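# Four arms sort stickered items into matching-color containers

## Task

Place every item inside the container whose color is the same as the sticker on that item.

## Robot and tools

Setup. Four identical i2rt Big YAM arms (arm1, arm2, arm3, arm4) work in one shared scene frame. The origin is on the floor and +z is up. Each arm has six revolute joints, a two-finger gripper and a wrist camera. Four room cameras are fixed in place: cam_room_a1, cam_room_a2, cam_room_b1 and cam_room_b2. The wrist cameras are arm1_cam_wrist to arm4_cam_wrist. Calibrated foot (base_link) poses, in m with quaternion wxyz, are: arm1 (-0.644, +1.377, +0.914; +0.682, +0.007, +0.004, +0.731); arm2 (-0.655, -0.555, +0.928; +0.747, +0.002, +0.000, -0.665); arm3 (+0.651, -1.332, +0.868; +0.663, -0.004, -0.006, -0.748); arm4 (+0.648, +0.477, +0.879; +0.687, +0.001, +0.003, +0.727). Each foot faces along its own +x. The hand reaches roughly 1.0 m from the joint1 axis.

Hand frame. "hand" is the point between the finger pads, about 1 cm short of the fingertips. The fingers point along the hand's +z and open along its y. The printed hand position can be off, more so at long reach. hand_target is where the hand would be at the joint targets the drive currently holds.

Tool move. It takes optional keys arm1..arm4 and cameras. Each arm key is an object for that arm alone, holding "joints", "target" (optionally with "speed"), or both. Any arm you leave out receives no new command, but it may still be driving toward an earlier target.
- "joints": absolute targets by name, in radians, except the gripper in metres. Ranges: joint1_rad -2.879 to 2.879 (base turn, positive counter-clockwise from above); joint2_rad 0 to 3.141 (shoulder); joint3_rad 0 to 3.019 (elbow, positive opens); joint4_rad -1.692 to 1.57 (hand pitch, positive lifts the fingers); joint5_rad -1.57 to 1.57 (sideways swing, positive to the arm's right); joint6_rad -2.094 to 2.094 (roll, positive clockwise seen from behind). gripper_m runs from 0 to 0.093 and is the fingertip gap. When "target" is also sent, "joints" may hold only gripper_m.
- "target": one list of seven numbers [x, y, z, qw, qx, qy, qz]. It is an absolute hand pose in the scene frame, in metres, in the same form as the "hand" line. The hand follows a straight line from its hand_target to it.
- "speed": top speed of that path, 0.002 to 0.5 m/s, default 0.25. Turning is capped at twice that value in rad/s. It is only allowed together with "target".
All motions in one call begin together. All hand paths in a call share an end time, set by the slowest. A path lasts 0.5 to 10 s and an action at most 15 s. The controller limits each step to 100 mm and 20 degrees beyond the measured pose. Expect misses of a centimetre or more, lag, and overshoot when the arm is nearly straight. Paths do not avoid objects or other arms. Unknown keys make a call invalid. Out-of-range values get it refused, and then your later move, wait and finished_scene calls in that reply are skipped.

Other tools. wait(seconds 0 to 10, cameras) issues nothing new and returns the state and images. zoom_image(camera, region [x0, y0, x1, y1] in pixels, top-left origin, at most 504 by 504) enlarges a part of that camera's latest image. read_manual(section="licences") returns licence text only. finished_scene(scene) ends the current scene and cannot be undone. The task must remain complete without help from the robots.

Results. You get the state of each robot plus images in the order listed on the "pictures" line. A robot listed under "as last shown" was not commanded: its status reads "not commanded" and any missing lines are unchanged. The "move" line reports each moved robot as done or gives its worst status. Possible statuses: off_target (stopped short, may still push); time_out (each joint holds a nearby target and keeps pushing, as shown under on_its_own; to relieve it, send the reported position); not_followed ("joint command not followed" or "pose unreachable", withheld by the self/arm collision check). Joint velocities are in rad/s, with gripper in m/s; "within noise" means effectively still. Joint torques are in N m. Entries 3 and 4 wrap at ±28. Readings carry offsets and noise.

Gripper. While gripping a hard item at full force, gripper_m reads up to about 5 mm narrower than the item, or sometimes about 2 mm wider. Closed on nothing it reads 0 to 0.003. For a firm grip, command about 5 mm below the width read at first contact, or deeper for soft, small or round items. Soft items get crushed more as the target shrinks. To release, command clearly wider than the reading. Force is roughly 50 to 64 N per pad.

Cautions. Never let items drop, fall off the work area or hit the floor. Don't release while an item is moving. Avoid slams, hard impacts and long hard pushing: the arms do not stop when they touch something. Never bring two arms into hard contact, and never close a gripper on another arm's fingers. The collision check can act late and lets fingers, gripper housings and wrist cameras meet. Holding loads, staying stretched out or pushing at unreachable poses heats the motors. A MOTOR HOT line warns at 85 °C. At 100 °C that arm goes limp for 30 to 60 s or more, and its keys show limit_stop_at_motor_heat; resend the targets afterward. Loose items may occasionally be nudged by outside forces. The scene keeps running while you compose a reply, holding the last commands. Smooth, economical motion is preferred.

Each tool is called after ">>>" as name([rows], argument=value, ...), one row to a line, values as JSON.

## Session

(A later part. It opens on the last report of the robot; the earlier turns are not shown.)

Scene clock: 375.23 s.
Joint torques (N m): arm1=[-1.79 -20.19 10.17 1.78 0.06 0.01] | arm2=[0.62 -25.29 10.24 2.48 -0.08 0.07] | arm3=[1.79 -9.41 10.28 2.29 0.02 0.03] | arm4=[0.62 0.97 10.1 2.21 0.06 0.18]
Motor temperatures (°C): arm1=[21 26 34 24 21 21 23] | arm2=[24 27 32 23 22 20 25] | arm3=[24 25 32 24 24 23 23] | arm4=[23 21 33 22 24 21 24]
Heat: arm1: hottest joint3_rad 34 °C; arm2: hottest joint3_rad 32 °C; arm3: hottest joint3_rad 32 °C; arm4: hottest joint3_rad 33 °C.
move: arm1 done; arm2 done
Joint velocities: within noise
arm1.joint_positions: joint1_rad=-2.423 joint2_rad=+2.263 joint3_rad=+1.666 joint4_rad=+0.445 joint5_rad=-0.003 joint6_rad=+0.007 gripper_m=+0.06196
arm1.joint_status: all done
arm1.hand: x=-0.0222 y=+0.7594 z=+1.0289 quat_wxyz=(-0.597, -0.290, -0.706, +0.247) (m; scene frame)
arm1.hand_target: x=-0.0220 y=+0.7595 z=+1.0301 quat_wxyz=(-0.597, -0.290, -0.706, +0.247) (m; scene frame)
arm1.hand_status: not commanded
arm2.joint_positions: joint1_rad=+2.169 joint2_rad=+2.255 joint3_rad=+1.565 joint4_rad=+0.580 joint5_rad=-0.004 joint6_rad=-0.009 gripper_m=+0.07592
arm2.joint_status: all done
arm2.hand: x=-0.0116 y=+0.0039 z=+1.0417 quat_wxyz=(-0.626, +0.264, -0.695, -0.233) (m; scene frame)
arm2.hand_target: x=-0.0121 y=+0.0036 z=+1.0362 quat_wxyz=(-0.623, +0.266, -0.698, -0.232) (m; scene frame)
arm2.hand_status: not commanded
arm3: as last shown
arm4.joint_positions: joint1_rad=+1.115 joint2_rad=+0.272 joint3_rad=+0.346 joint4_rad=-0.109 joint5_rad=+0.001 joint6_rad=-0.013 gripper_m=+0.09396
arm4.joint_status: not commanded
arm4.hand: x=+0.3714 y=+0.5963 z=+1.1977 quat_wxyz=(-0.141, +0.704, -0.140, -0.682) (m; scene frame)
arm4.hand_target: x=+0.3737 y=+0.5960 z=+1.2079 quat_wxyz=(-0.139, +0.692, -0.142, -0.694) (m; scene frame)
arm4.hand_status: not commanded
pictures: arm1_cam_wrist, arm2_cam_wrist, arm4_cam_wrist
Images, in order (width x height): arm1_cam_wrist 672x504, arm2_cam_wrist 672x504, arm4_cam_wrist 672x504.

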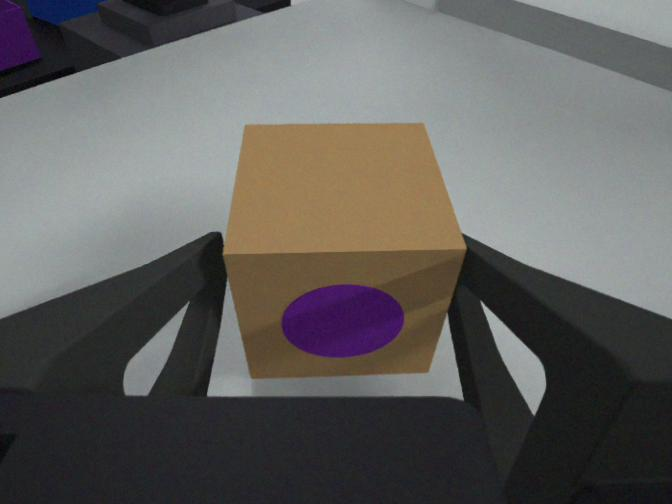

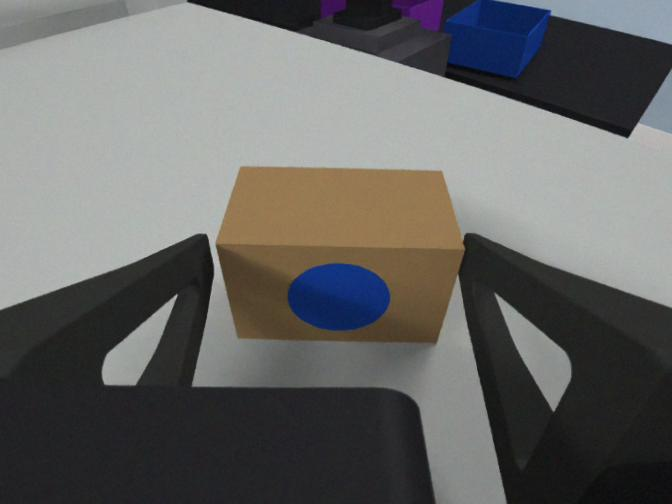

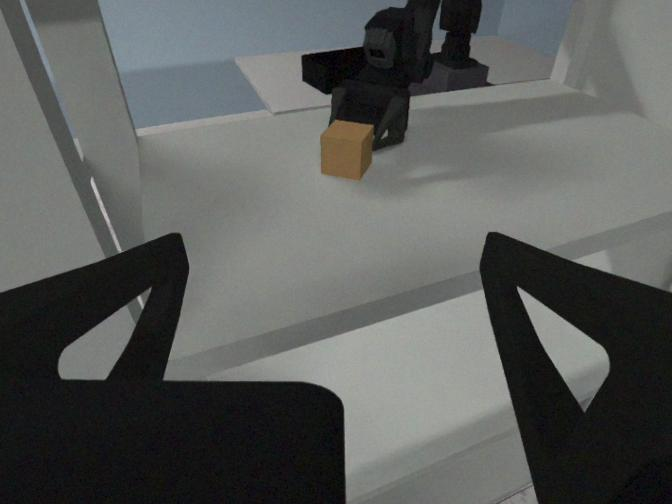

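>>> move(arm1={"target":[-0.33,1.065,1.06,0.597,0.290,0.706,-0.247],"joints":{"gripper_m":0.09},"speed":0.2}, arm2={"target":[-0.329,-0.272,1.07,0.623,-0.266,0.698,0.232],"joints":{"gripper_m":0.09},"speed":0.2}, cameras=["arm1_cam_wrist","arm2_cam_wrist","arm4_cam_wrist","cam_room_b2"])

Scene clock: 390.17 s.
Joint torques (N m): arm1=[-1.61 -4.54 7.49 1.98 -0.06 -0.02] | arm2=[0.67 -8.94 6.34 2.99 -0.11 0.04] | arm3=[1.49 -9.52 10.24 2.29 0.02 0.02] | arm4=[0.62 0.85 10.07 2.09 0.03 0.2]
Motor temperatures (°C): arm1=[21 26 34 23 21 21 23] | arm2=[24 27 32 23 22 20 24] | arm3=[24 25 32 24 24 23 23] | arm4=[23 21 33 22 24 21 24]
Heat: arm1: hottest joint3_rad 34 °C; arm2: hottest joint3_rad 32 °C; arm3: hottest joint3_rad 32 °C; arm4: hottest joint3_rad 33 °C.
move: arm1 done; arm2 done
Joint velocities: within noise
arm1.joint_positions: joint1_rad=-2.424 joint2_rad=+1.337 joint3_rad=+0.304 joint4_rad=+0.861 joint5_rad=-0.005 joint6_rad=+0.013 gripper_m=+0.08994
arm1.joint_status: all done
arm1.hand: x=-0.3308 y=+1.0677 z=+1.0529 quat_wxyz=(-0.592, -0.294, -0.711, +0.242) (m; scene frame)
arm1.hand_target: x=-0.3300 y=+1.0651 z=+1.0599 quat_wxyz=(-0.597, -0.290, -0.706, +0.247) (m; scene frame)
arm1.hand_status: done (0.008 m and 1.1 deg from the pose sent, 0.435 m and 0.0 deg at the start)
arm2.joint_positions: joint1_rad=+2.169 joint2_rad=+1.406 joint3_rad=+0.278 joint4_rad=+1.001 joint5_rad=-0.004 joint6_rad=-0.007 gripper_m=+0.08989
arm2.joint_status: all done
arm2.hand: x=-0.3275 y=-0.2707 z=+1.0685 quat_wxyz=(-0.620, +0.266, -0.701, -0.231) (m; scene frame)
arm2.hand_target: x=-0.3290 y=-0.2719 z=+1.0701 quat_wxyz=(-0.623, +0.266, -0.698, -0.232) (m; scene frame)
arm2.hand_status: done (0.002 m and 0.4 deg from the pose sent, 0.421 m and 0.5 deg at the start)
arm3, arm4: as last shown
pictures: arm1_cam_wrist, arm2_cam_wrist, arm4_cam_wrist, cam_room_b2
Images, in order (width x height): arm1_cam_wrist 672x504, arm2_cam_wrist 672x504, arm4_cam_wrist 672x504, cam_room_b2 672x504.

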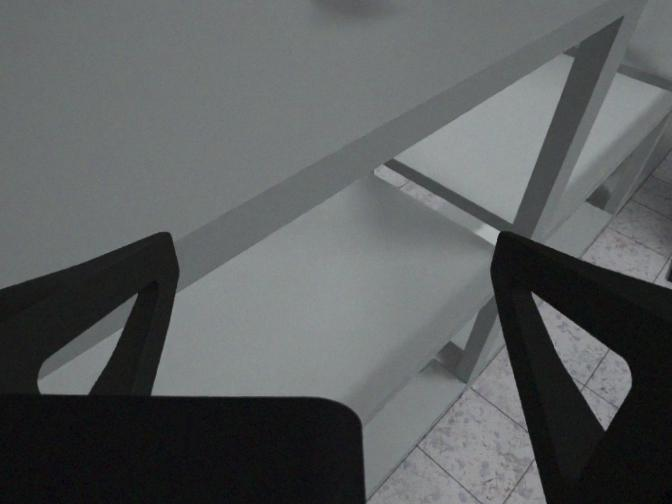

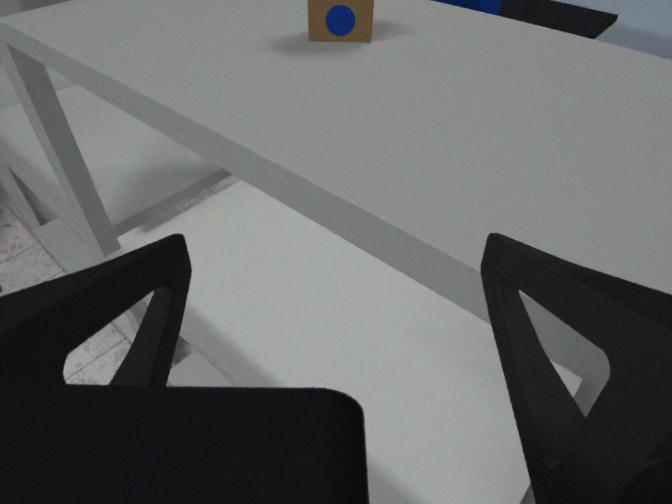

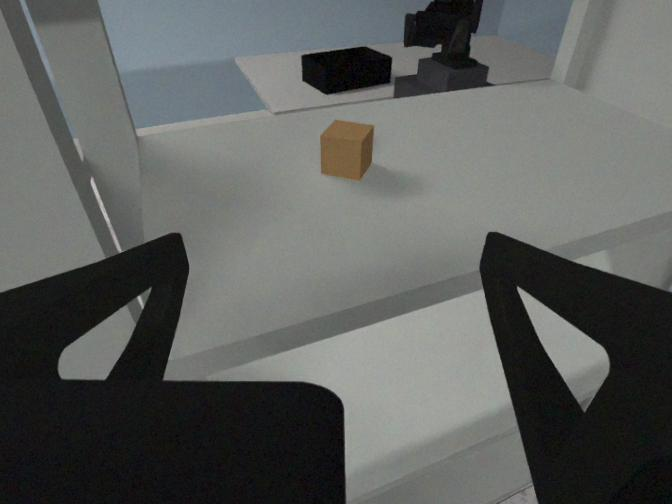

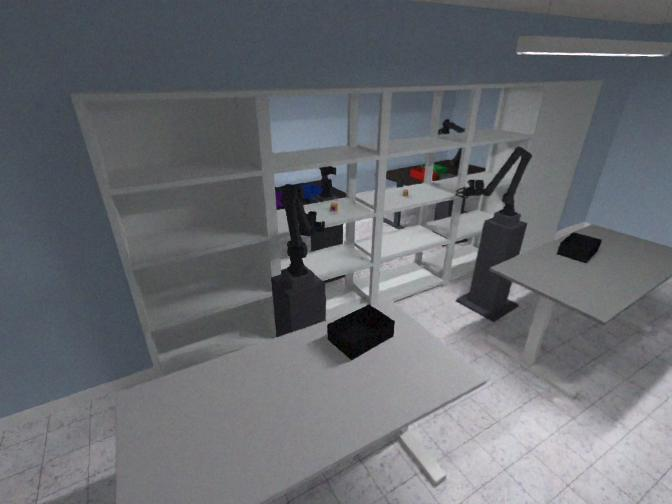

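>>> move(arm4={"target":[0.085,0.662,1.08,0.2231,-0.7382,0.2908,0.5664],"speed":0.25}, cameras=["arm4_cam_wrist","cam_room_a2"])

Scene clock: 398.60 s.
Joint torques (N m): arm1=[-2.73 -5.19 7.45 2.07 -0.05 -0.04] | arm2=[0.73 -9 6.31 3 -0.11 0.04] | arm3=[1.49 -9.41 10.21 2.33 0.02 0.03] | arm4=[1.14 -13.04 10.45 0.95 0.36 0.19]
Motor temperatures (°C): arm1=[21 26 33 23 21 21 22] | arm2=[24 27 31 23 22 20 24] | arm3=[24 25 32 24 24 23 23] | arm4=[23 21 34 22 24 21 24]
Heat: arm1: hottest joint3_rad 33 °C; arm2: hottest joint3_rad 31 °C; arm3: hottest joint3_rad 32 °C; arm4: hottest joint3_rad 34 °C.
move: arm4 off_target
Joint velocities: within noise
arm1, arm2, arm3: as last shown
arm1.hand_target: x=-0.3300 y=+1.0650 z=+1.0599 quat_wxyz=(-0.597, -0.290, -0.706, +0.247) (m; scene frame)
arm4.joint_positions: joint1_rad=+1.350 joint2_rad=+1.542 joint3_rad=+0.820 joint4_rad=+0.391 joint5_rad=+0.569 joint6_rad=+0.154 gripper_m=+0.09396
arm4.joint_status: not commanded
arm4.hand: x=+0.0992 y=+0.6634 z=+1.0685 quat_wxyz=(-0.229, +0.745, -0.286, -0.558) (m; scene frame)
arm4.hand_target: x=+0.0857 y=+0.6618 z=+1.0803 quat_wxyz=(-0.223, +0.738, -0.291, -0.567) (m; scene frame)
arm4.hand_status: off_target (0.018 m and 1.5 deg from the pose sent, 0.317 m and 24.1 deg at the start)
pictures: arm4_cam_wrist, cam_room_a2
Images, in order (width x height): arm4_cam_wrist 672x504, cam_room_a2 672x504.

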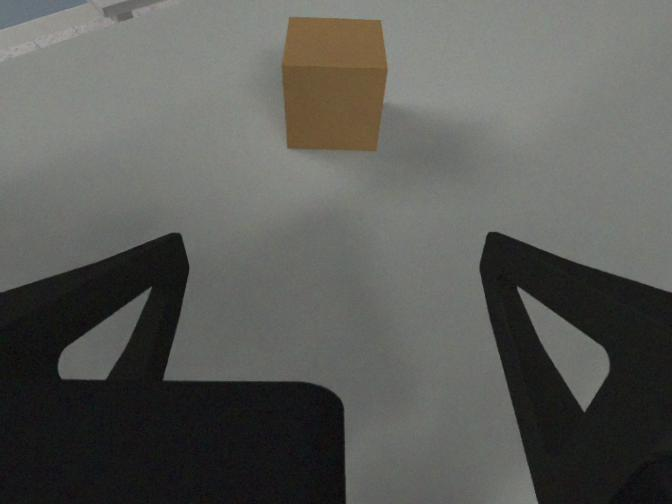

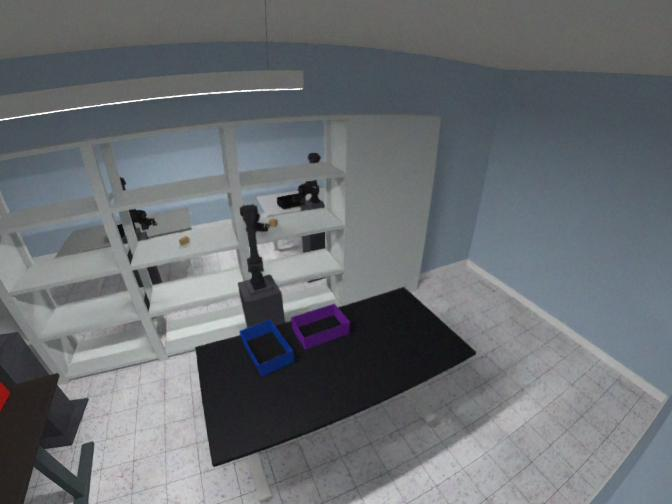

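>>> move(arm4={"target":[0.01,0.73,1.03,0.2231,-0.7382,0.2908,0.5664],"speed":0.2}, cameras=["arm4_cam_wrist"])

Scene clock: 411.30 s.
Joint torques (N m): arm1=[-1.49 -5.01 7.51 2.03 -0.04 -0.08] | arm2=[0.62 -8.94 6.34 3.03 -0.1 0.06] | arm3=[1.49 -9.52 10.24 2.32 0.02 0.03] | arm4=[0.56 -16.73 10.43 2.07 0.08 -0.11]
Motor temperatures (°C): arm1=[21 26 32 23 21 21 22] | arm2=[24 27 30 23 22 20 24] | arm3=[24 25 32 24 24 23 23] | arm4=[23 22 37 22 24 21 24]
Heat: arm1: hottest joint3_rad 32 °C; arm2: hottest joint3_rad 30 °C; arm3: hottest joint3_rad 32 °C; arm4: hottest joint3_rad 37 °C.
move: arm4 off_target
Joint velocities: within noise
arm1, arm2, arm3: as last shown
arm4.joint_positions: joint1_rad=+1.254 joint2_rad=+1.817 joint3_rad=+1.031 joint4_rad=+0.444 joint5_rad=+0.477 joint6_rad=+0.146 gripper_m=+0.09396
arm4.joint_status: not commanded
arm4.hand: x=+0.0275 y=+0.7252 z=+1.0160 quat_wxyz=(-0.222, +0.749, -0.295, -0.549) (m; scene frame)
arm4.hand_target: x=+0.0114 y=+0.7295 z=+1.0302 quat_wxyz=(-0.223, +0.738, -0.291, -0.566) (m; scene frame)
arm4.hand_status: off_target (0.023 m and 2.4 deg from the pose sent, 0.118 m and 1.6 deg at the start)
pictures: arm4_cam_wrist
Images, in order (width x height): arm4_cam_wrist 672x504.

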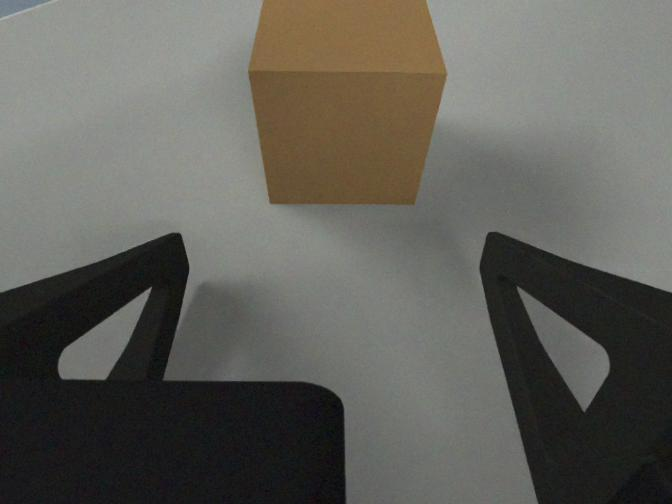

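>>> move(arm4={"target":[-0.032,0.767,1.036,0.2231,-0.7382,0.2908,0.5664],"speed":0.15}, cameras=["arm4_cam_wrist"])

>>> move(arm4={"joints":{"gripper_m":0.035}}, cameras=["arm4_cam_wrist"])

Scene clock: 420.17 s.
Joint torques (N m): arm1=[-2.02 -5.07 7.53 1.99 -0.02 -0.07] | arm2=[0.67 -8.94 6.35 2.96 -0.11 0.05] | arm3=[1.67 -9.52 10.25 2.28 0.02 0.03] | arm4=[0.38 -17.85 10.81 0.92 0.07 -0.06]
Motor temperatures (°C): arm1=[21 26 32 23 21 21 22] | arm2=[24 27 30 23 22 20 24] | arm3=[24 25 32 24 24 23 23] | arm4=[23 23 37 22 24 21 24]
Heat: arm1: hottest joint3_rad 32 °C; arm2: hottest joint3_rad 30 °C; arm3: hottest joint3_rad 32 °C; arm4: hottest joint3_rad 37 °C.
move: arm4 off_target
Joint velocities: within noise
arm1, arm2, arm3: as last shown
arm4.joint_positions: joint1_rad=+1.213 joint2_rad=+1.898 joint3_rad=+1.203 joint4_rad=+0.404 joint5_rad=+0.435 joint6_rad=+0.132 gripper_m=+0.09396
arm4.joint_status: not commanded
arm4.hand: x=-0.0188 y=+0.7620 z=+1.0384 quat_wxyz=(-0.220, +0.736, -0.296, -0.568) (m; scene frame)
arm4.hand_target: x=-0.0311 y=+0.7668 z=+1.0361 quat_wxyz=(-0.223, +0.738, -0.291, -0.567) (m; scene frame)
arm4.hand_status: off_target (0.014 m and 0.8 deg from the pose sent, 0.075 m and 2.4 deg at the start)
pictures: arm4_cam_wrist
Images, in order (width x height): arm4_cam_wrist 672x504.

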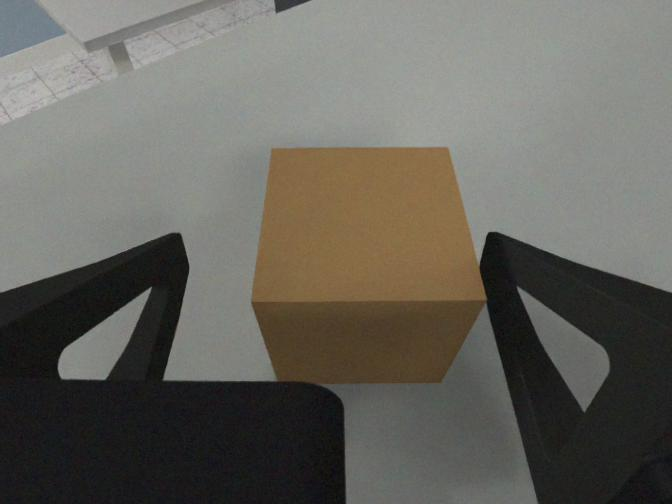

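Scene clock: 420.80 s.
Joint torques (N m): arm1=[-1.79 -5.42 7.57 1.98 -0.06 -0.06] | arm2=[0.67 -8.88 6.3 3 -0.11 0.05] | arm3=[1.61 -9.47 10.21 2.29 0.02 0.03] | arm4=[1.03 -17.9 10.74 1.02 0.11 -0.08]
Motor temperatures (°C): arm1=[21 26 32 23 21 21 22] | arm2=[24 27 30 23 22 20 24] | arm3=[24 25 32 24 24 23 23] | arm4=[23 23 37 22 24 21 24]
Heat: arm1: hottest joint3_rad 32 °C; arm2: hottest joint3_rad 30 °C; arm3: hottest joint3_rad 32 °C; arm4: hottest joint3_rad 37 °C.
move: arm4 off_target
Joint velocities: within noise
arm1, arm2, arm3: as last shown
arm4.joint_positions: joint1_rad=+1.213 joint2_rad=+1.898 joint3_rad=+1.203 joint4_rad=+0.404 joint5_rad=+0.434 joint6_rad=+0.131 gripper_m=+0.05358
arm4.joint_status: gripper_m off_target (ended at +0.05360, target +0.03500)
arm4.hand: x=-0.0189 y=+0.7618 z=+1.0382 quat_wxyz=(-0.220, +0.736, -0.295, -0.568) (m; scene frame)
arm4.hand_target: x=-0.0311 y=+0.7668 z=+1.0360 quat_wxyz=(-0.223, +0.738, -0.291, -0.566) (m; scene frame)
arm4.hand_status: not commanded
pictures: arm4_cam_wrist
Images, in order (width x height): arm4_cam_wrist 672x504.

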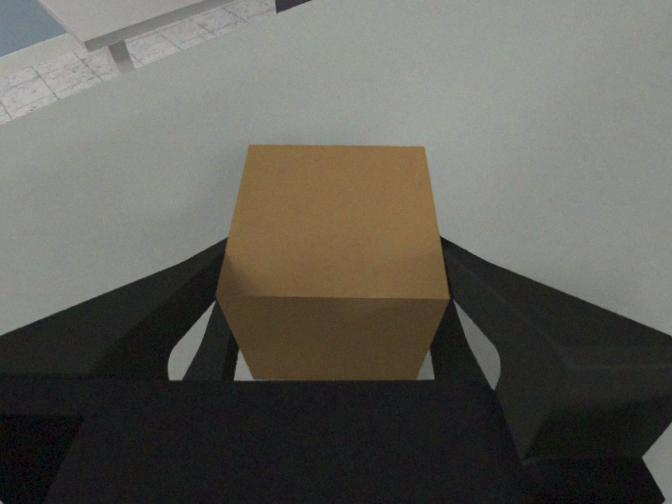

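>>> move(arm4={"target":[-0.02,0.762,1.11,0.2231,-0.7382,0.2908,0.5664],"speed":0.2}, cameras=["arm4_cam_wrist"])

>>> move(arm4={"target":[0.33,0.61,1.17,0.1614,-0.7590,0.1678,0.6084],"speed":0.35}, cameras=["arm4_cam_wrist","cam_room_a2"])

>>> move(arm4={"joints":{"joint2_rad":0.53,"joint3_rad":1.3,"joint4_rad":-1.1,"joint5_rad":0}}, cameras=[])

>>> move(arm4={"joints":{"joint1_rad":-1.09,"joint6_rad":0.46}}, cameras=["arm4_cam_wrist","cam_room_a2"])

Scene clock: 437.40 s.
Joint torques (N m): arm1=[-1.9 -5.01 7.3 1.95 -0.08 -0.09] | arm2=[0.56 -8.94 6.32 2.99 -0.11 0.05] | arm3=[1.61 -9.47 10.21 2.28 0.02 0.03] | arm4=[0.97 -20.25 11.75 1.06 0.26 -0.06]
Motor temperatures (°C): arm1=[21 26 31 23 21 21 22] | arm2=[24 26 29 23 22 20 24] | arm3=[24 25 32 24 24 23 23] | arm4=[23 24 36 22 24 21 25]
Heat: arm1: hottest joint3_rad 31 °C; arm2: hottest joint3_rad 29 °C; arm3: hottest joint3_rad 32 °C; arm4: hottest joint3_rad 36 °C.
move: arm4 off_target
Joint velocities: within noise
arm1, arm2, arm3: as last shown
arm4.joint_positions: joint1_rad=+1.213 joint2_rad=+1.794 joint3_rad=+1.218 joint4_rad=+0.242 joint5_rad=+0.434 joint6_rad=+0.131 gripper_m=+0.05358
arm4.joint_status: not commanded
arm4.hand: x=-0.0070 y=+0.7583 z=+1.0822 quat_wxyz=(-0.221, +0.750, -0.294, -0.550) (m; scene frame)
arm4.hand_target: x=-0.0184 y=+0.7615 z=+1.1103 quat_wxyz=(-0.223, +0.738, -0.291, -0.567) (m; scene frame)
arm4.hand_status: off_target (0.031 m and 2.3 deg from the pose sent, 0.072 m and 0.7 deg at the start)
pictures: arm4_cam_wrist
Images, in order (width x height): arm4_cam_wrist 672x504.

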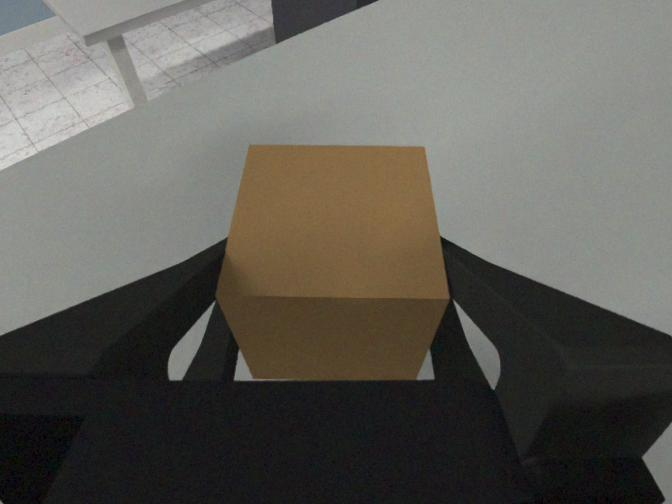

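Scene clock: 439.27 s.
Joint torques (N m): arm1=[-1.9 -5.07 7.57 1.94 -0.02 -0.06] | arm2=[0.73 -8.82 6.35 2.96 -0.11 0.04] | arm3=[1.55 -9.47 10.25 2.28 0.02 0.02] | arm4=[0.38 -0.03 9.99 1.31 0.01 -0.1]
Motor temperatures (°C): arm1=[21 26 31 23 21 21 22] | arm2=[24 26 29 23 22 20 24] | arm3=[24 25 32 24 24 23 23] | arm4=[23 24 37 22 24 21 25]
Heat: arm1: hottest joint3_rad 31 °C; arm2: hottest joint3_rad 29 °C; arm3: hottest joint3_rad 32 °C; arm4: hottest joint3_rad 37 °C.
move: arm4 done
Joint velocities: within noise
arm1, arm2: as last shown
arm3.joint_positions: joint1_rad=+1.334 joint2_rad=+1.124 joint3_rad=+1.234 joint4_rad=-0.717 joint5_rad=+0.000 joint6_rad=-0.008 gripper_m=+0.09398
arm3.joint_status: not commanded
arm3.hand: x=+1.1197 y=-1.5020 z=+1.2733 quat_wxyz=(-0.457, -0.151, -0.872, +0.090) (m; scene frame)
arm3.hand_target: x=+1.1225 y=-1.4995 z=+1.2822 quat_wxyz=(-0.470, -0.151, -0.865, +0.089) (m; scene frame)
arm3.hand_status: not commanded
arm4.joint_positions: joint1_rad=+1.213 joint2_rad=+0.508 joint3_rad=+0.422 joint4_rad=-0.117 joint5_rad=+0.171 joint6_rad=+0.004 gripper_m=+0.05359
arm4.joint_status: not commanded
arm4.hand: x=+0.3306 y=+0.6086 z=+1.1726 quat_wxyz=(-0.157, +0.754, -0.172, -0.614) (m; scene frame)
arm4.hand_target: x=+0.3301 y=+0.6101 z=+1.1699 quat_wxyz=(-0.161, +0.759, -0.168, -0.608) (m; scene frame)
arm4.hand_status: done (0.003 m and 1.2 deg from the pose sent, 0.378 m and 17.4 deg at the start)
pictures: arm4_cam_wrist, cam_room_a2
Images, in order (width x height): arm4_cam_wrist 672x504, cam_room_a2 672x504.

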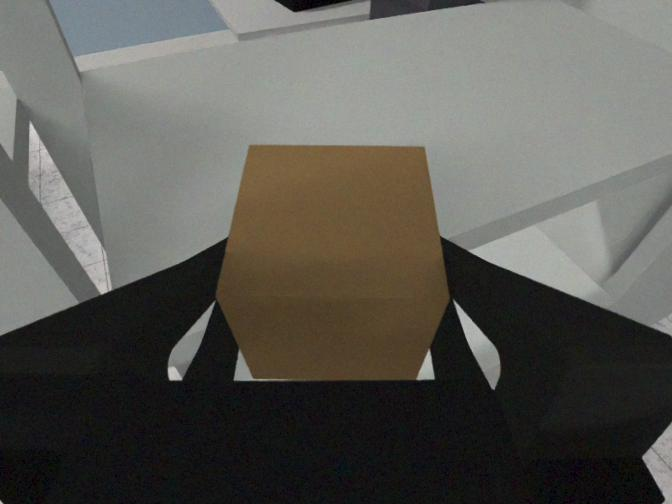

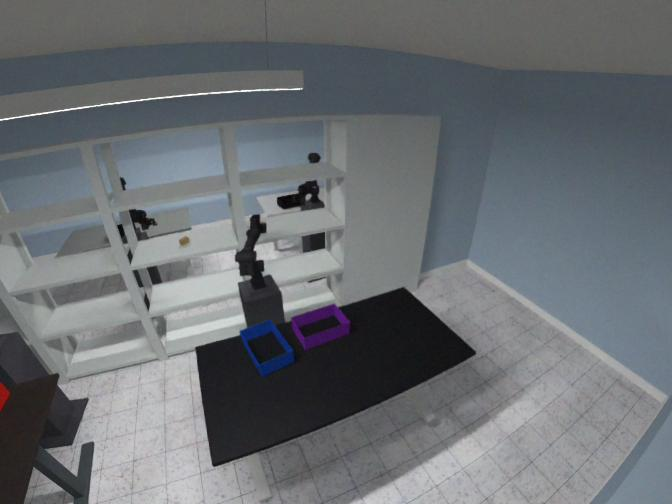

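Scene clock: 440.80 s.
Joint torques (N m): arm1=[-2.32 -5.01 7.58 2.04 -0.08 -0.06] | arm2=[0.62 -8.88 6.34 2.97 -0.11 0.05] | arm3=[1.67 -9.41 10.22 2.28 0.02 0.03] | arm4=[0.26 2.2 10.88 1.05 -0.05 -0.09]
Motor temperatures (°C): arm1=[21 26 31 23 21 21 22] | arm2=[24 26 29 23 22 20 24] | arm3=[24 25 32 24 24 23 23] | arm4=[23 24 37 22 24 21 25]
Heat: arm1: hottest joint3_rad 31 °C; arm2: hottest joint3_rad 29 °C; arm3: hottest joint3_rad 32 °C; arm4: hottest joint3_rad 37 °C.
move: arm4 done
Joint velocities: within noise
arm1, arm2, arm3: as last shown
arm4.joint_positions: joint1_rad=+1.213 joint2_rad=+0.531 joint3_rad=+1.257 joint4_rad=-1.091 joint5_rad=+0.003 joint6_rad=+0.003 gripper_m=+0.05359
arm4.joint_status: all done
arm4.hand: x=+0.4169 y=+0.5530 z=+1.4267 quat_wxyz=(-0.084, +0.813, -0.127, -0.562) (m; scene frame)
arm4.hand_target: x=+0.4255 y=+0.5511 z=+1.4469 quat_wxyz=(-0.090, +0.803, -0.121, -0.576) (m; scene frame)
arm4.hand_status: not commanded
pictures: none
No camera images: "cameras" was empty.

Scene clock: 442.90 s.
Joint torques (N m): arm1=[-2.2 -5.48 7.39 1.92 -0.04 -0.08] | arm2=[0.73 -8.88 6.32 3 -0.11 0.05] | arm3=[1.61 -9.58 10.24 2.29 0.02 0.03] | arm4=[0.38 1.79 10.88 1.05 0.06 0.13]
Motor temperatures (°C): arm1=[21 26 31 23 21 21 22] | arm2=[24 26 29 23 22 20 24] | arm3=[24 25 32 24 24 23 23] | arm4=[23 24 37 22 24 21 25]
Heat: arm1: hottest joint3_rad 31 °C; arm2: hottest joint3_rad 29 °C; arm3: hottest joint3_rad 32 °C; arm4: hottest joint3_rad 37 °C.
move: arm4 done
Joint velocities: within noise
arm1.joint_positions: joint1_rad=-2.424 joint2_rad=+1.337 joint3_rad=+0.304 joint4_rad=+0.861 joint5_rad=-0.005 joint6_rad=+0.013 gripper_m=+0.08994
arm1.joint_status: not commanded
arm1.hand: x=-0.3308 y=+1.0677 z=+1.0529 quat_wxyz=(-0.592, -0.294, -0.711, +0.242) (m; scene frame)
arm1.hand_target: x=-0.3300 y=+1.0650 z=+1.0599 quat_wxyz=(-0.597, -0.290, -0.706, +0.247) (m; scene frame)
arm1.hand_status: not commanded
arm2.joint_positions: joint1_rad=+2.169 joint2_rad=+1.406 joint3_rad=+0.278 joint4_rad=+1.001 joint5_rad=-0.004 joint6_rad=-0.007 gripper_m=+0.08989
arm2.joint_status: not commanded
arm2.hand: x=-0.3275 y=-0.2707 z=+1.0685 quat_wxyz=(-0.620, +0.266, -0.701, -0.231) (m; scene frame)
arm2.hand_target: x=-0.3290 y=-0.2719 z=+1.0701 quat_wxyz=(-0.623, +0.266, -0.698, -0.232) (m; scene frame)
arm2.hand_status: not commanded
arm3: as last shown
arm4.joint_positions: joint1_rad=-1.085 joint2_rad=+0.531 joint3_rad=+1.257 joint4_rad=-1.091 joint5_rad=+0.001 joint6_rad=+0.446 gripper_m=+0.05355
arm4.joint_status: all done
arm4.hand: x=+0.8606 y=+0.6050 z=+1.4243 quat_wxyz=(-0.497, +0.039, -0.824, -0.267) (m; scene frame)
arm4.hand_target: x=+0.8537 y=+0.5999 z=+1.4446 quat_wxyz=(-0.509, +0.032, -0.815, -0.277) (m; scene frame)
arm4.hand_status: not commanded
pictures: arm4_cam_wrist, cam_room_a2
Images, in order (width x height): arm4_cam_wrist 672x504, cam_room_a2 672x504.

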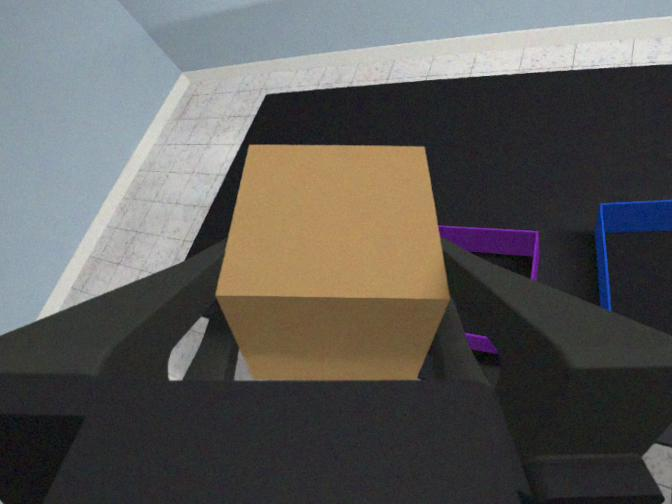

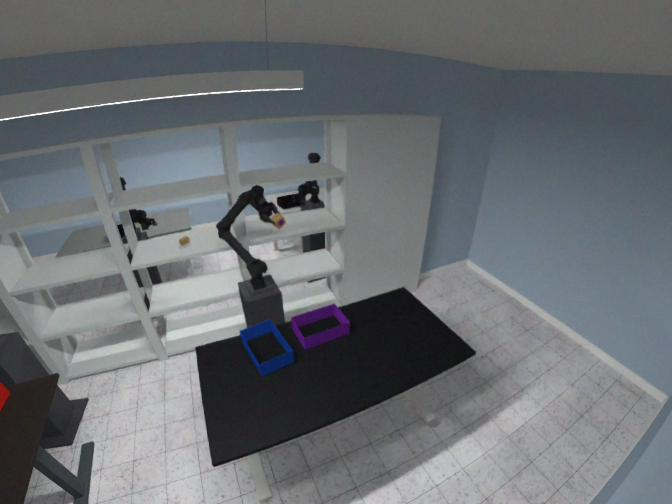

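>>> move(arm4={"target":[1.154,0.777,0.97,-0.0436,-0.0349,0.9984,-0.0015],"speed":0.35}, cameras=["arm4_cam_wrist","cam_room_a2"])

Scene clock: 449.77 s.
Joint torques (N m): arm1=[-2.37 -4.89 7.38 2.02 -0.02 -0.06] | arm2=[0.62 -8.88 6.34 2.97 -0.11 0.05] | arm3=[1.55 -9.47 10.18 2.29 0.01 0.02] | arm4=[0.21 -22.95 11.1 -0.53 -0.03 0.09]
Motor temperatures (°C): arm1=[21 25 31 23 21 21 22] | arm2=[24 26 29 23 22 20 24] | arm3=[24 25 32 24 24 23 23] | arm4=[23 23 38 22 24 21 26]
Heat: arm1: hottest joint3_rad 31 °C; arm2: hottest joint3_rad 29 °C; arm3: hottest joint3_rad 32 °C; arm4: hottest joint3_rad 38 °C.
move: arm4 off_target
Joint velocities: within noise
arm1, arm2, arm3: as last shown
arm4.joint_positions: joint1_rad=-1.094 joint2_rad=+1.996 joint3_rad=+1.652 joint4_rad=-1.343 joint5_rad=-0.035 joint6_rad=+0.447 gripper_m=+0.05354
arm4.joint_status: not commanded
arm4.hand: x=+1.1372 y=+0.7726 z=+0.9503 quat_wxyz=(+0.062, +0.042, -0.997, +0.013) (m; scene frame)
arm4.hand_target: x=+1.1533 y=+0.7765 z=+0.9704 quat_wxyz=(+0.043, +0.035, -0.998, +0.001) (m; scene frame)
arm4.hand_status: off_target (0.026 m and 2.6 deg from the pose sent, 0.567 m and 73.3 deg at the start)
pictures: arm4_cam_wrist, cam_room_a2
Images, in order (width x height): arm4_cam_wrist 672x504, cam_room_a2 672x504.

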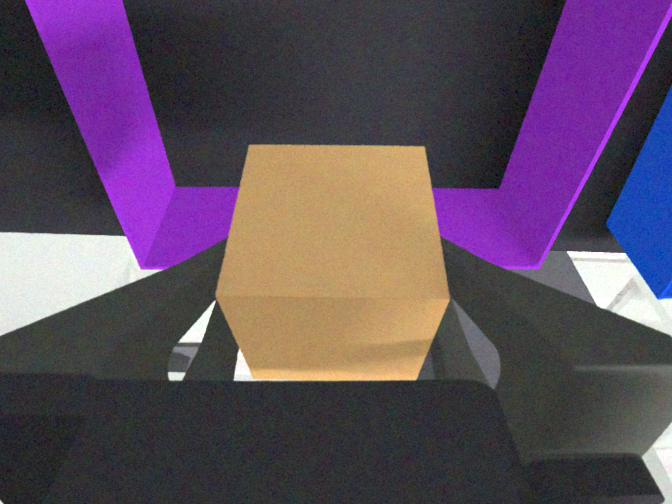

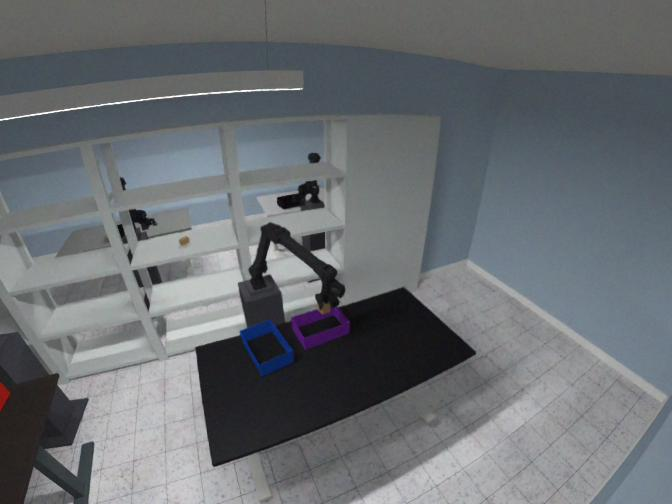

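>>> move(arm4={"target":[1.124,0.780,0.83,-0.0436,-0.0349,0.9984,-0.0015],"speed":0.2}, cameras=["arm4_cam_wrist","cam_room_a2"])

Scene clock: 468.00 s.
Joint torques (N m): arm1=[-1.49 -4.89 7.54 2.04 -0.04 -0.05] | arm2=[0.73 -8.88 6.34 3 -0.11 0.04] | arm3=[1.49 -9.41 10.22 2.26 0.02 0.03] | arm4=[1.32 -20.54 6.99 0.13 -0.01 0.16]
Motor temperatures (°C): arm1=[21 25 31 23 21 21 22] | arm2=[24 26 29 23 22 20 23] | arm3=[24 25 32 24 24 23 23] | arm4=[23 25 38 22 24 21 26]
Heat: arm1: hottest joint3_rad 31 °C; arm2: hottest joint3_rad 29 °C; arm3: hottest joint3_rad 32 °C; arm4: hottest joint3_rad 38 °C.
move: arm4 done
Joint velocities: within noise
arm1, arm2, arm3: as last shown
arm4.joint_positions: joint1_rad=-1.079 joint2_rad=+2.089 joint3_rad=+1.471 joint4_rad=-1.027 joint5_rad=-0.038 joint6_rad=+0.469 gripper_m=+0.05354
arm4.joint_status: not commanded
arm4.hand: x=+1.1237 y=+0.7749 z=+0.8352 quat_wxyz=(+0.044, +0.039, -0.998, +0.003) (m; scene frame)
arm4.hand_target: x=+1.1238 y=+0.7799 z=+0.8300 quat_wxyz=(+0.044, +0.035, -0.998, +0.001) (m; scene frame)
arm4.hand_status: done (0.007 m and 0.5 deg from the pose sent, 0.121 m and 2.7 deg at the start)
pictures: arm4_cam_wrist, cam_room_a2
Images, in order (width x height): arm4_cam_wrist 672x504, cam_room_a2 672x504.

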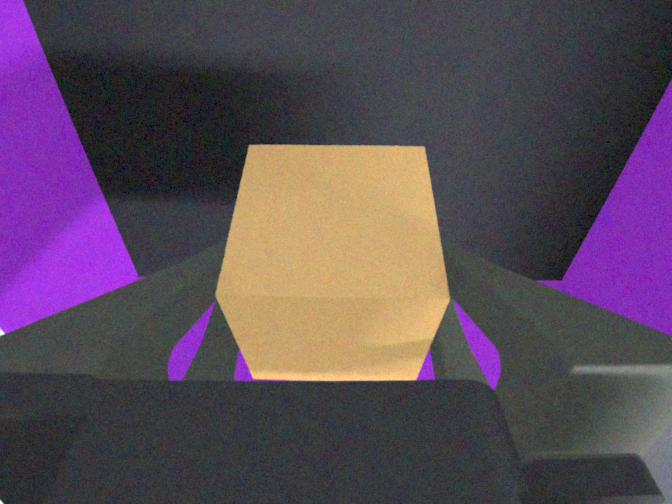

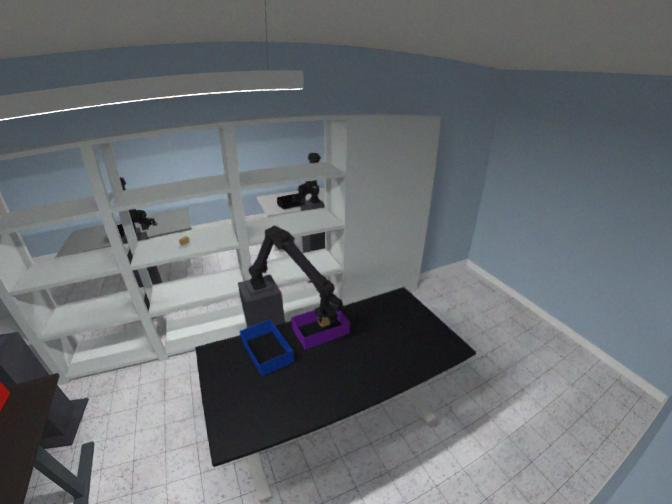

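>>> move(arm4={"target":[1.124,0.785,0.782,-0.0436,-0.0349,0.9984,-0.0015],"speed":0.12}, cameras=["arm4_cam_wrist"])

Scene clock: 474.50 s.
Joint torques (N m): arm1=[-2.14 -4.84 7.49 1.89 -0.06 -0.03] | arm2=[0.67 -8.88 6.28 2.99 -0.11 0.05] | arm3=[1.67 -9.41 10.24 2.28 0.02 0.04] | arm4=[1.03 -20.84 6.39 0.25 -0.03 0.2]
Motor temperatures (°C): arm1=[21 25 31 23 21 21 22] | arm2=[24 26 29 23 22 20 23] | arm3=[24 25 32 24 24 23 23] | arm4=[23 25 38 22 24 21 26]
Heat: arm1: hottest joint3_rad 31 °C; arm2: hottest joint3_rad 29 °C; arm3: hottest joint3_rad 32 °C; arm4: hottest joint3_rad 38 °C.
move: arm4 off_target
Joint velocities: within noise
arm1, arm2, arm3: as last shown
arm4.joint_positions: joint1_rad=-1.074 joint2_rad=+2.167 joint3_rad=+1.471 joint4_rad=-0.940 joint5_rad=-0.038 joint6_rad=+0.476 gripper_m=+0.05354
arm4.joint_status: not commanded
arm4.hand: x=+1.1275 y=+0.7805 z=+0.7917 quat_wxyz=(+0.040, +0.038, -0.998, +0.001) (m; scene frame)
arm4.hand_target: x=+1.1238 y=+0.7848 z=+0.7821 quat_wxyz=(+0.044, +0.035, -0.998, +0.002) (m; scene frame)
arm4.hand_status: off_target (0.011 m and 0.5 deg from the pose sent, 0.054 m and 0.5 deg at the start)
pictures: arm4_cam_wrist
Images, in order (width x height): arm4_cam_wrist 672x504.

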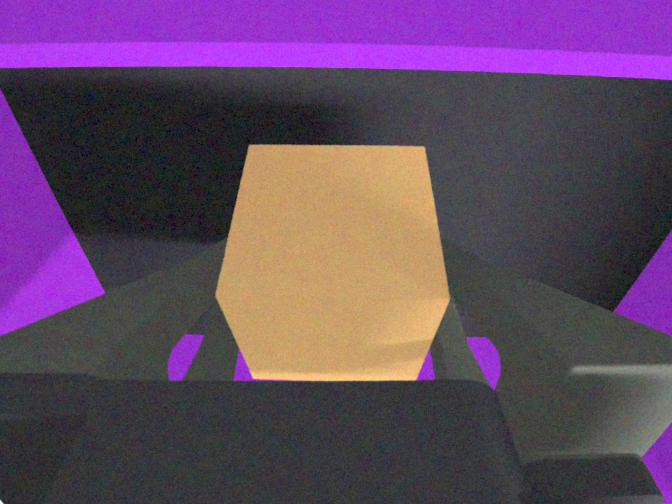

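>>> move(arm4={"target":[1.084,0.785,0.774,-0.0436,-0.0349,0.9984,-0.0015],"speed":0.1}, cameras=["arm4_cam_wrist"])

Scene clock: 483.30 s.
Joint torques (N m): arm1=[-2.08 -4.95 7.51 1.87 -0.03 -0.04] | arm2=[0.85 -9 6.34 3 -0.11 0.05] | arm3=[1.61 -9.47 10.22 2.29 0.03 0.02] | arm4=[1.2 -22.65 5.37 0.21 0.06 0.16]
Motor temperatures (°C): arm1=[21 25 31 23 21 21 22] | arm2=[24 26 29 23 22 20 23] | arm3=[24 25 32 24 24 23 23] | arm4=[23 25 37 22 24 21 26]
Heat: arm1: hottest joint3_rad 31 °C; arm2: hottest joint3_rad 29 °C; arm3: hottest joint3_rad 32 °C; arm4: hottest joint3_rad 37 °C.
move: arm4 off_target
Joint velocities: within noise
arm1, arm2, arm3: as last shown
arm4.joint_positions: joint1_rad=-1.029 joint2_rad=+2.155 joint3_rad=+1.350 joint4_rad=-0.862 joint5_rad=-0.044 joint6_rad=+0.515 gripper_m=+0.05354
arm4.joint_status: not commanded
arm4.hand: x=+1.0802 y=+0.7803 z=+0.7652 quat_wxyz=(+0.055, +0.040, -0.998, +0.008) (m; scene frame)
arm4.hand_target: x=+1.0841 y=+0.7850 z=+0.7741 quat_wxyz=(+0.044, +0.035, -0.998, +0.001) (m; scene frame)
arm4.hand_status: off_target (0.011 m and 1.6 deg from the pose sent, 0.047 m and 0.5 deg at the start)
pictures: arm4_cam_wrist
Images, in order (width x height): arm4_cam_wrist 672x504.

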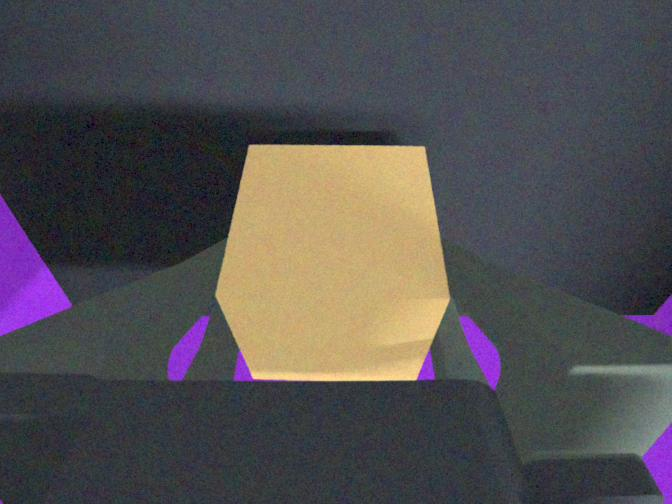

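>>> move(arm4={"joints":{"gripper_m":0.065}}, cameras=["arm4_cam_wrist"])

>>> move(arm4={"target":[1.084,0.785,0.96,-0.0436,-0.0349,0.9984,-0.0015],"joints":{"gripper_m":0.09}}, cameras=["arm4_cam_wrist","cam_room_a2"])

Scene clock: 487.67 s.
Joint torques (N m): arm1=[-2.08 -5.42 7.51 2.14 -0.07 -0.01] | arm2=[0.67 -9 6.35 2.99 -0.11 0.05] | arm3=[1.49 -9.29 10.21 2.28 0.02 0.03] | arm4=[1.26 -22.83 5.38 0.28 0.05 0.18]
Motor temperatures (°C): arm1=[21 25 31 23 21 21 22] | arm2=[24 26 28 23 22 20 23] | arm3=[24 25 32 24 24 23 23] | arm4=[23 26 36 22 24 21 26]
Heat: arm1: hottest joint3_rad 31 °C; arm2: hottest joint3_rad 28 °C; arm3: hottest joint3_rad 32 °C; arm4: hottest joint3_rad 36 °C.
move: arm4 done
Joint velocities: within noise
arm1, arm2, arm3: as last shown
arm4.joint_positions: joint1_rad=-1.029 joint2_rad=+2.155 joint3_rad=+1.350 joint4_rad=-0.862 joint5_rad=-0.044 joint6_rad=+0.515 gripper_m=+0.06491
arm4.joint_status: all done
arm4.hand: x=+1.0802 y=+0.7803 z=+0.7652 quat_wxyz=(+0.055, +0.040, -0.998, +0.008) (m; scene frame)
arm4.hand_target: x=+1.0840 y=+0.7850 z=+0.7740 quat_wxyz=(+0.044, +0.035, -0.998, +0.001) (m; scene frame)
arm4.hand_status: not commanded
pictures: arm4_cam_wrist
Images, in order (width x height): arm4_cam_wrist 672x504.

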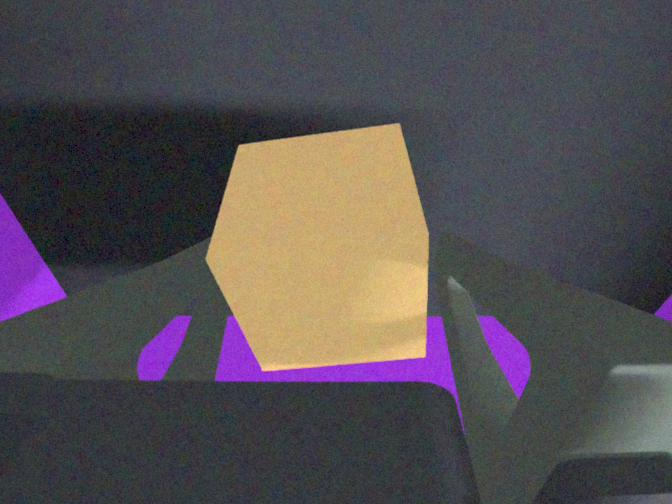

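Scene clock: 489.10 s.
Joint torques (N m): arm1=[-2.26 -5.13 7.47 2 -0.06 -0.08] | arm2=[0.62 -8.88 6.3 3 -0.11 0.04] | arm3=[1.61 -9.47 10.22 2.33 0.02 0.04] | arm4=[0.91 -19.31 9.95 -0.49 0.06 0.17]
Motor temperatures (°C): arm1=[21 25 31 23 21 21 22] | arm2=[24 26 28 23 22 20 23] | arm3=[24 25 32 24 24 23 23] | arm4=[23 26 36 22 24 21 26]
Heat: arm1: hottest joint3_rad 31 °C; arm2: hottest joint3_rad 28 °C; arm3: hottest joint3_rad 32 °C; arm4: hottest joint3_rad 36 °C.
move: arm4 off_target
Joint velocities: within noise
arm1, arm2: as last shown
arm3.joint_positions: joint1_rad=+1.334 joint2_rad=+1.124 joint3_rad=+1.234 joint4_rad=-0.717 joint5_rad=+0.000 joint6_rad=-0.008 gripper_m=+0.09398
arm3.joint_status: not commanded
arm3.hand: x=+1.1197 y=-1.5020 z=+1.2733 quat_wxyz=(-0.457, -0.151, -0.872, +0.090) (m; scene frame)
arm3.hand_target: x=+1.1225 y=-1.4995 z=+1.2822 quat_wxyz=(-0.470, -0.151, -0.865, +0.089) (m; scene frame)
arm3.hand_status: not commanded
arm4.joint_positions: joint1_rad=-1.029 joint2_rad=+1.862 joint3_rad=+1.441 joint4_rad=-1.242 joint5_rad=-0.044 joint6_rad=+0.516 gripper_m=+0.08989
arm4.joint_status: all done
arm4.hand: x=+1.0752 y=+0.7770 z=+0.9493 quat_wxyz=(+0.053, +0.040, -0.998, +0.007) (m; scene frame)
arm4.hand_target: x=+1.0837 y=+0.7847 z=+0.9601 quat_wxyz=(+0.043, +0.035, -0.998, +0.001) (m; scene frame)
arm4.hand_status: off_target (0.016 m and 1.4 deg from the pose sent, 0.195 m and 1.6 deg at the start)
pictures: arm4_cam_wrist, cam_room_a2
Images, in order (width x height): arm4_cam_wrist 672x504, cam_room_a2 672x504.

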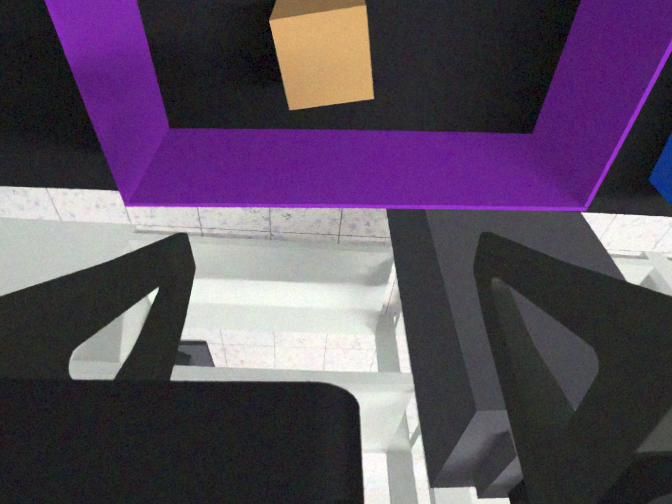

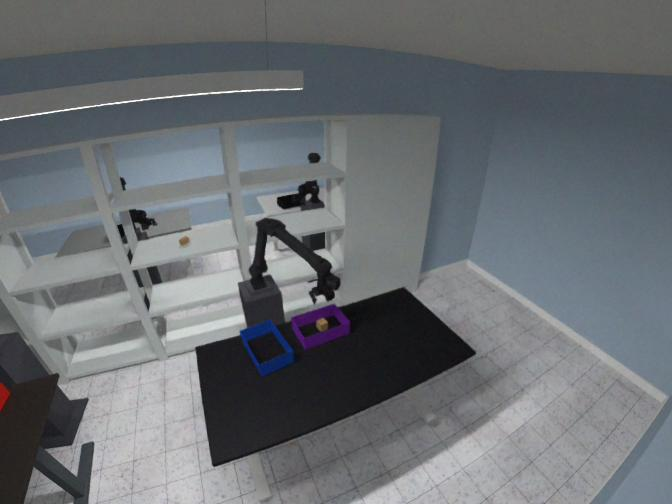

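>>> move(arm4={"joints":{"joint2_rad":0.53,"joint3_rad":1.3,"joint4_rad":-1.1,"joint5_rad":0,"joint6_rad":0}}, cameras=[])

>>> move(arm4={"joints":{"joint1_rad":2.138}}, cameras=[])

>>> move(arm4={"joints":{"joint2_rad":0.749,"joint3_rad":0.5,"joint4_rad":-0.05}}, cameras=["arm4_cam_wrist","cam_room_a2"])

Scene clock: 499.10 s.
Joint torques (N m): arm1=[-1.96 -4.72 7.41 1.99 -0.06 -0.07] | arm2=[0.67 -9 6.31 2.99 -0.11 0.05] | arm3=[1.61 -9.47 10.25 2.28 0.02 0.02] | arm4=[0.85 2.78 8.4 1.7 0.19 -0.08]
Motor temperatures (°C): arm1=[21 25 31 23 21 21 22] | arm2=[24 26 28 23 22 20 23] | arm3=[24 25 32 24 24 23 23] | arm4=[23 25 35 22 24 21 26]
Heat: arm1: hottest joint3_rad 31 °C; arm2: hottest joint3_rad 28 °C; arm3: hottest joint3_rad 32 °C; arm4: hottest joint3_rad 35 °C.
move: arm4 done
Joint velocities: within noise
arm1, arm2, arm3: as last shown
arm4.joint_positions: joint1_rad=-1.029 joint2_rad=+0.530 joint3_rad=+1.290 joint4_rad=-1.104 joint5_rad=-0.003 joint6_rad=+0.014 gripper_m=+0.08990
arm4.joint_status: all done
arm4.hand: x=+0.8471 y=+0.6133 z=+1.4382 quat_wxyz=(-0.546, +0.237, -0.785, -0.174) (m; scene frame)
arm4.hand_target: x=+0.8458 y=+0.6125 z=+1.4444 quat_wxyz=(-0.553, +0.241, -0.779, -0.171) (m; scene frame)
arm4.hand_status: not commanded
pictures: none
No camera images: "cameras" was empty.

Scene clock: 501.50 s.
Joint torques (N m): arm1=[-2.02 -5.01 7.53 1.78 0 -0.03] | arm2=[0.73 -8.82 6.34 2.97 -0.11 0.05] | arm3=[1.55 -9.35 10.24 2.3 0.02 0.03] | arm4=[1.14 2.73 8.29 1.65 0.1 -0.08]
Motor temperatures (°C): arm1=[21 25 31 23 21 21 22] | arm2=[24 26 28 23 22 20 23] | arm3=[24 25 32 24 24 23 23] | arm4=[23 25 35 22 24 21 25]
Heat: arm1: hottest joint3_rad 31 °C; arm2: hottest joint3_rad 28 °C; arm3: hottest joint3_rad 32 °C; arm4: hottest joint3_rad 35 °C.
move: arm4 done
Joint velocities: within noise
arm1.joint_positions: joint1_rad=-2.424 joint2_rad=+1.337 joint3_rad=+0.304 joint4_rad=+0.861 joint5_rad=-0.005 joint6_rad=+0.013 gripper_m=+0.08994
arm1.joint_status: not commanded
arm1.hand: x=-0.3308 y=+1.0677 z=+1.0529 quat_wxyz=(-0.592, -0.294, -0.711, +0.242) (m; scene frame)
arm1.hand_target: x=-0.3300 y=+1.0650 z=+1.0599 quat_wxyz=(-0.597, -0.290, -0.706, +0.247) (m; scene frame)
arm1.hand_status: not commanded
arm2.joint_positions: joint1_rad=+2.169 joint2_rad=+1.406 joint3_rad=+0.278 joint4_rad=+1.001 joint5_rad=-0.004 joint6_rad=-0.007 gripper_m=+0.08989
arm2.joint_status: not commanded
arm2.hand: x=-0.3275 y=-0.2707 z=+1.0685 quat_wxyz=(-0.620, +0.266, -0.701, -0.231) (m; scene frame)
arm2.hand_target: x=-0.3290 y=-0.2719 z=+1.0701 quat_wxyz=(-0.623, +0.266, -0.698, -0.232) (m; scene frame)
arm2.hand_status: not commanded
arm3: as last shown
arm4.joint_positions: joint1_rad=+2.133 joint2_rad=+0.530 joint3_rad=+1.290 joint4_rad=-1.104 joint5_rad=+0.000 joint6_rad=+0.013 gripper_m=+0.08994
arm4.joint_status: all done
arm4.hand: x=+0.4565 y=+0.3416 z=+1.4410 quat_wxyz=(+0.180, +0.779, +0.243, -0.549) (m; scene frame)
arm4.hand_target: x=+0.4584 y=+0.3416 z=+1.4472 quat_wxyz=(+0.179, +0.773, +0.249, -0.556) (m; scene frame)
arm4.hand_status: not commanded
pictures: none
No camera images: "cameras" was empty.

Scene clock: 503.03 s.
Joint torques (N m): arm1=[-1.44 -4.72 7.51 1.96 -0.04 -0.06] | arm2=[0.67 -8.94 6.32 2.96 -0.11 0.04] | arm3=[1.61 -9.47 10.24 2.26 0.03 0.03] | arm4=[1.03 -4.25 9.59 2.15 0.05 -0.07]
Motor temperatures (°C): arm1=[21 25 31 23 21 21 22] | arm2=[24 26 28 23 22 20 23] | arm3=[24 25 32 24 24 23 23] | arm4=[23 25 35 22 24 21 25]
Heat: arm1: hottest joint3_rad 31 °C; arm2: hottest joint3_rad 28 °C; arm3: hottest joint3_rad 32 °C; arm4: hottest joint3_rad 35 °C.
move: arm4 done
Joint velocities: within noise
arm1, arm2, arm3: as last shown
arm4.joint_positions: joint1_rad=+2.133 joint2_rad=+0.761 joint3_rad=+0.501 joint4_rad=-0.069 joint5_rad=+0.000 joint6_rad=+0.013 gripper_m=+0.08994
arm4.joint_status: all done
arm4.hand: x=+0.3261 y=+0.2487 z=+1.1447 quat_wxyz=(+0.182, +0.775, +0.242, -0.555) (m; scene frame)
arm4.hand_target: x=+0.3274 y=+0.2474 z=+1.1529 quat_wxyz=(+0.183, +0.764, +0.246, -0.567) (m; scene frame)
arm4.hand_status: not commanded
pictures: arm4_cam_wrist, cam_room_a2
Images, in order (width x height): arm4_cam_wrist 672x504, cam_room_a2 672x504.

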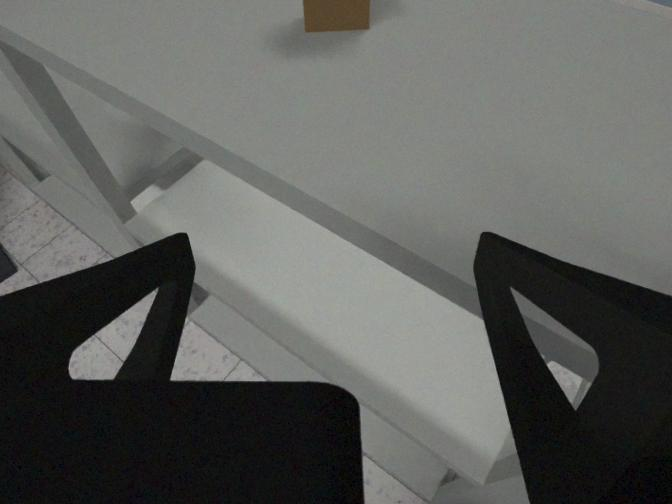

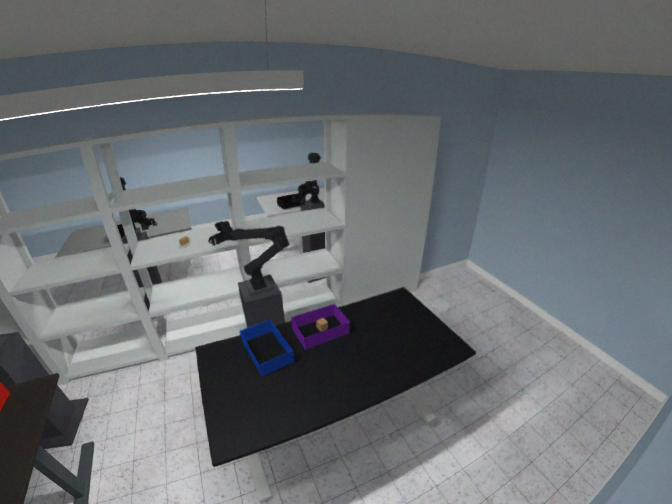

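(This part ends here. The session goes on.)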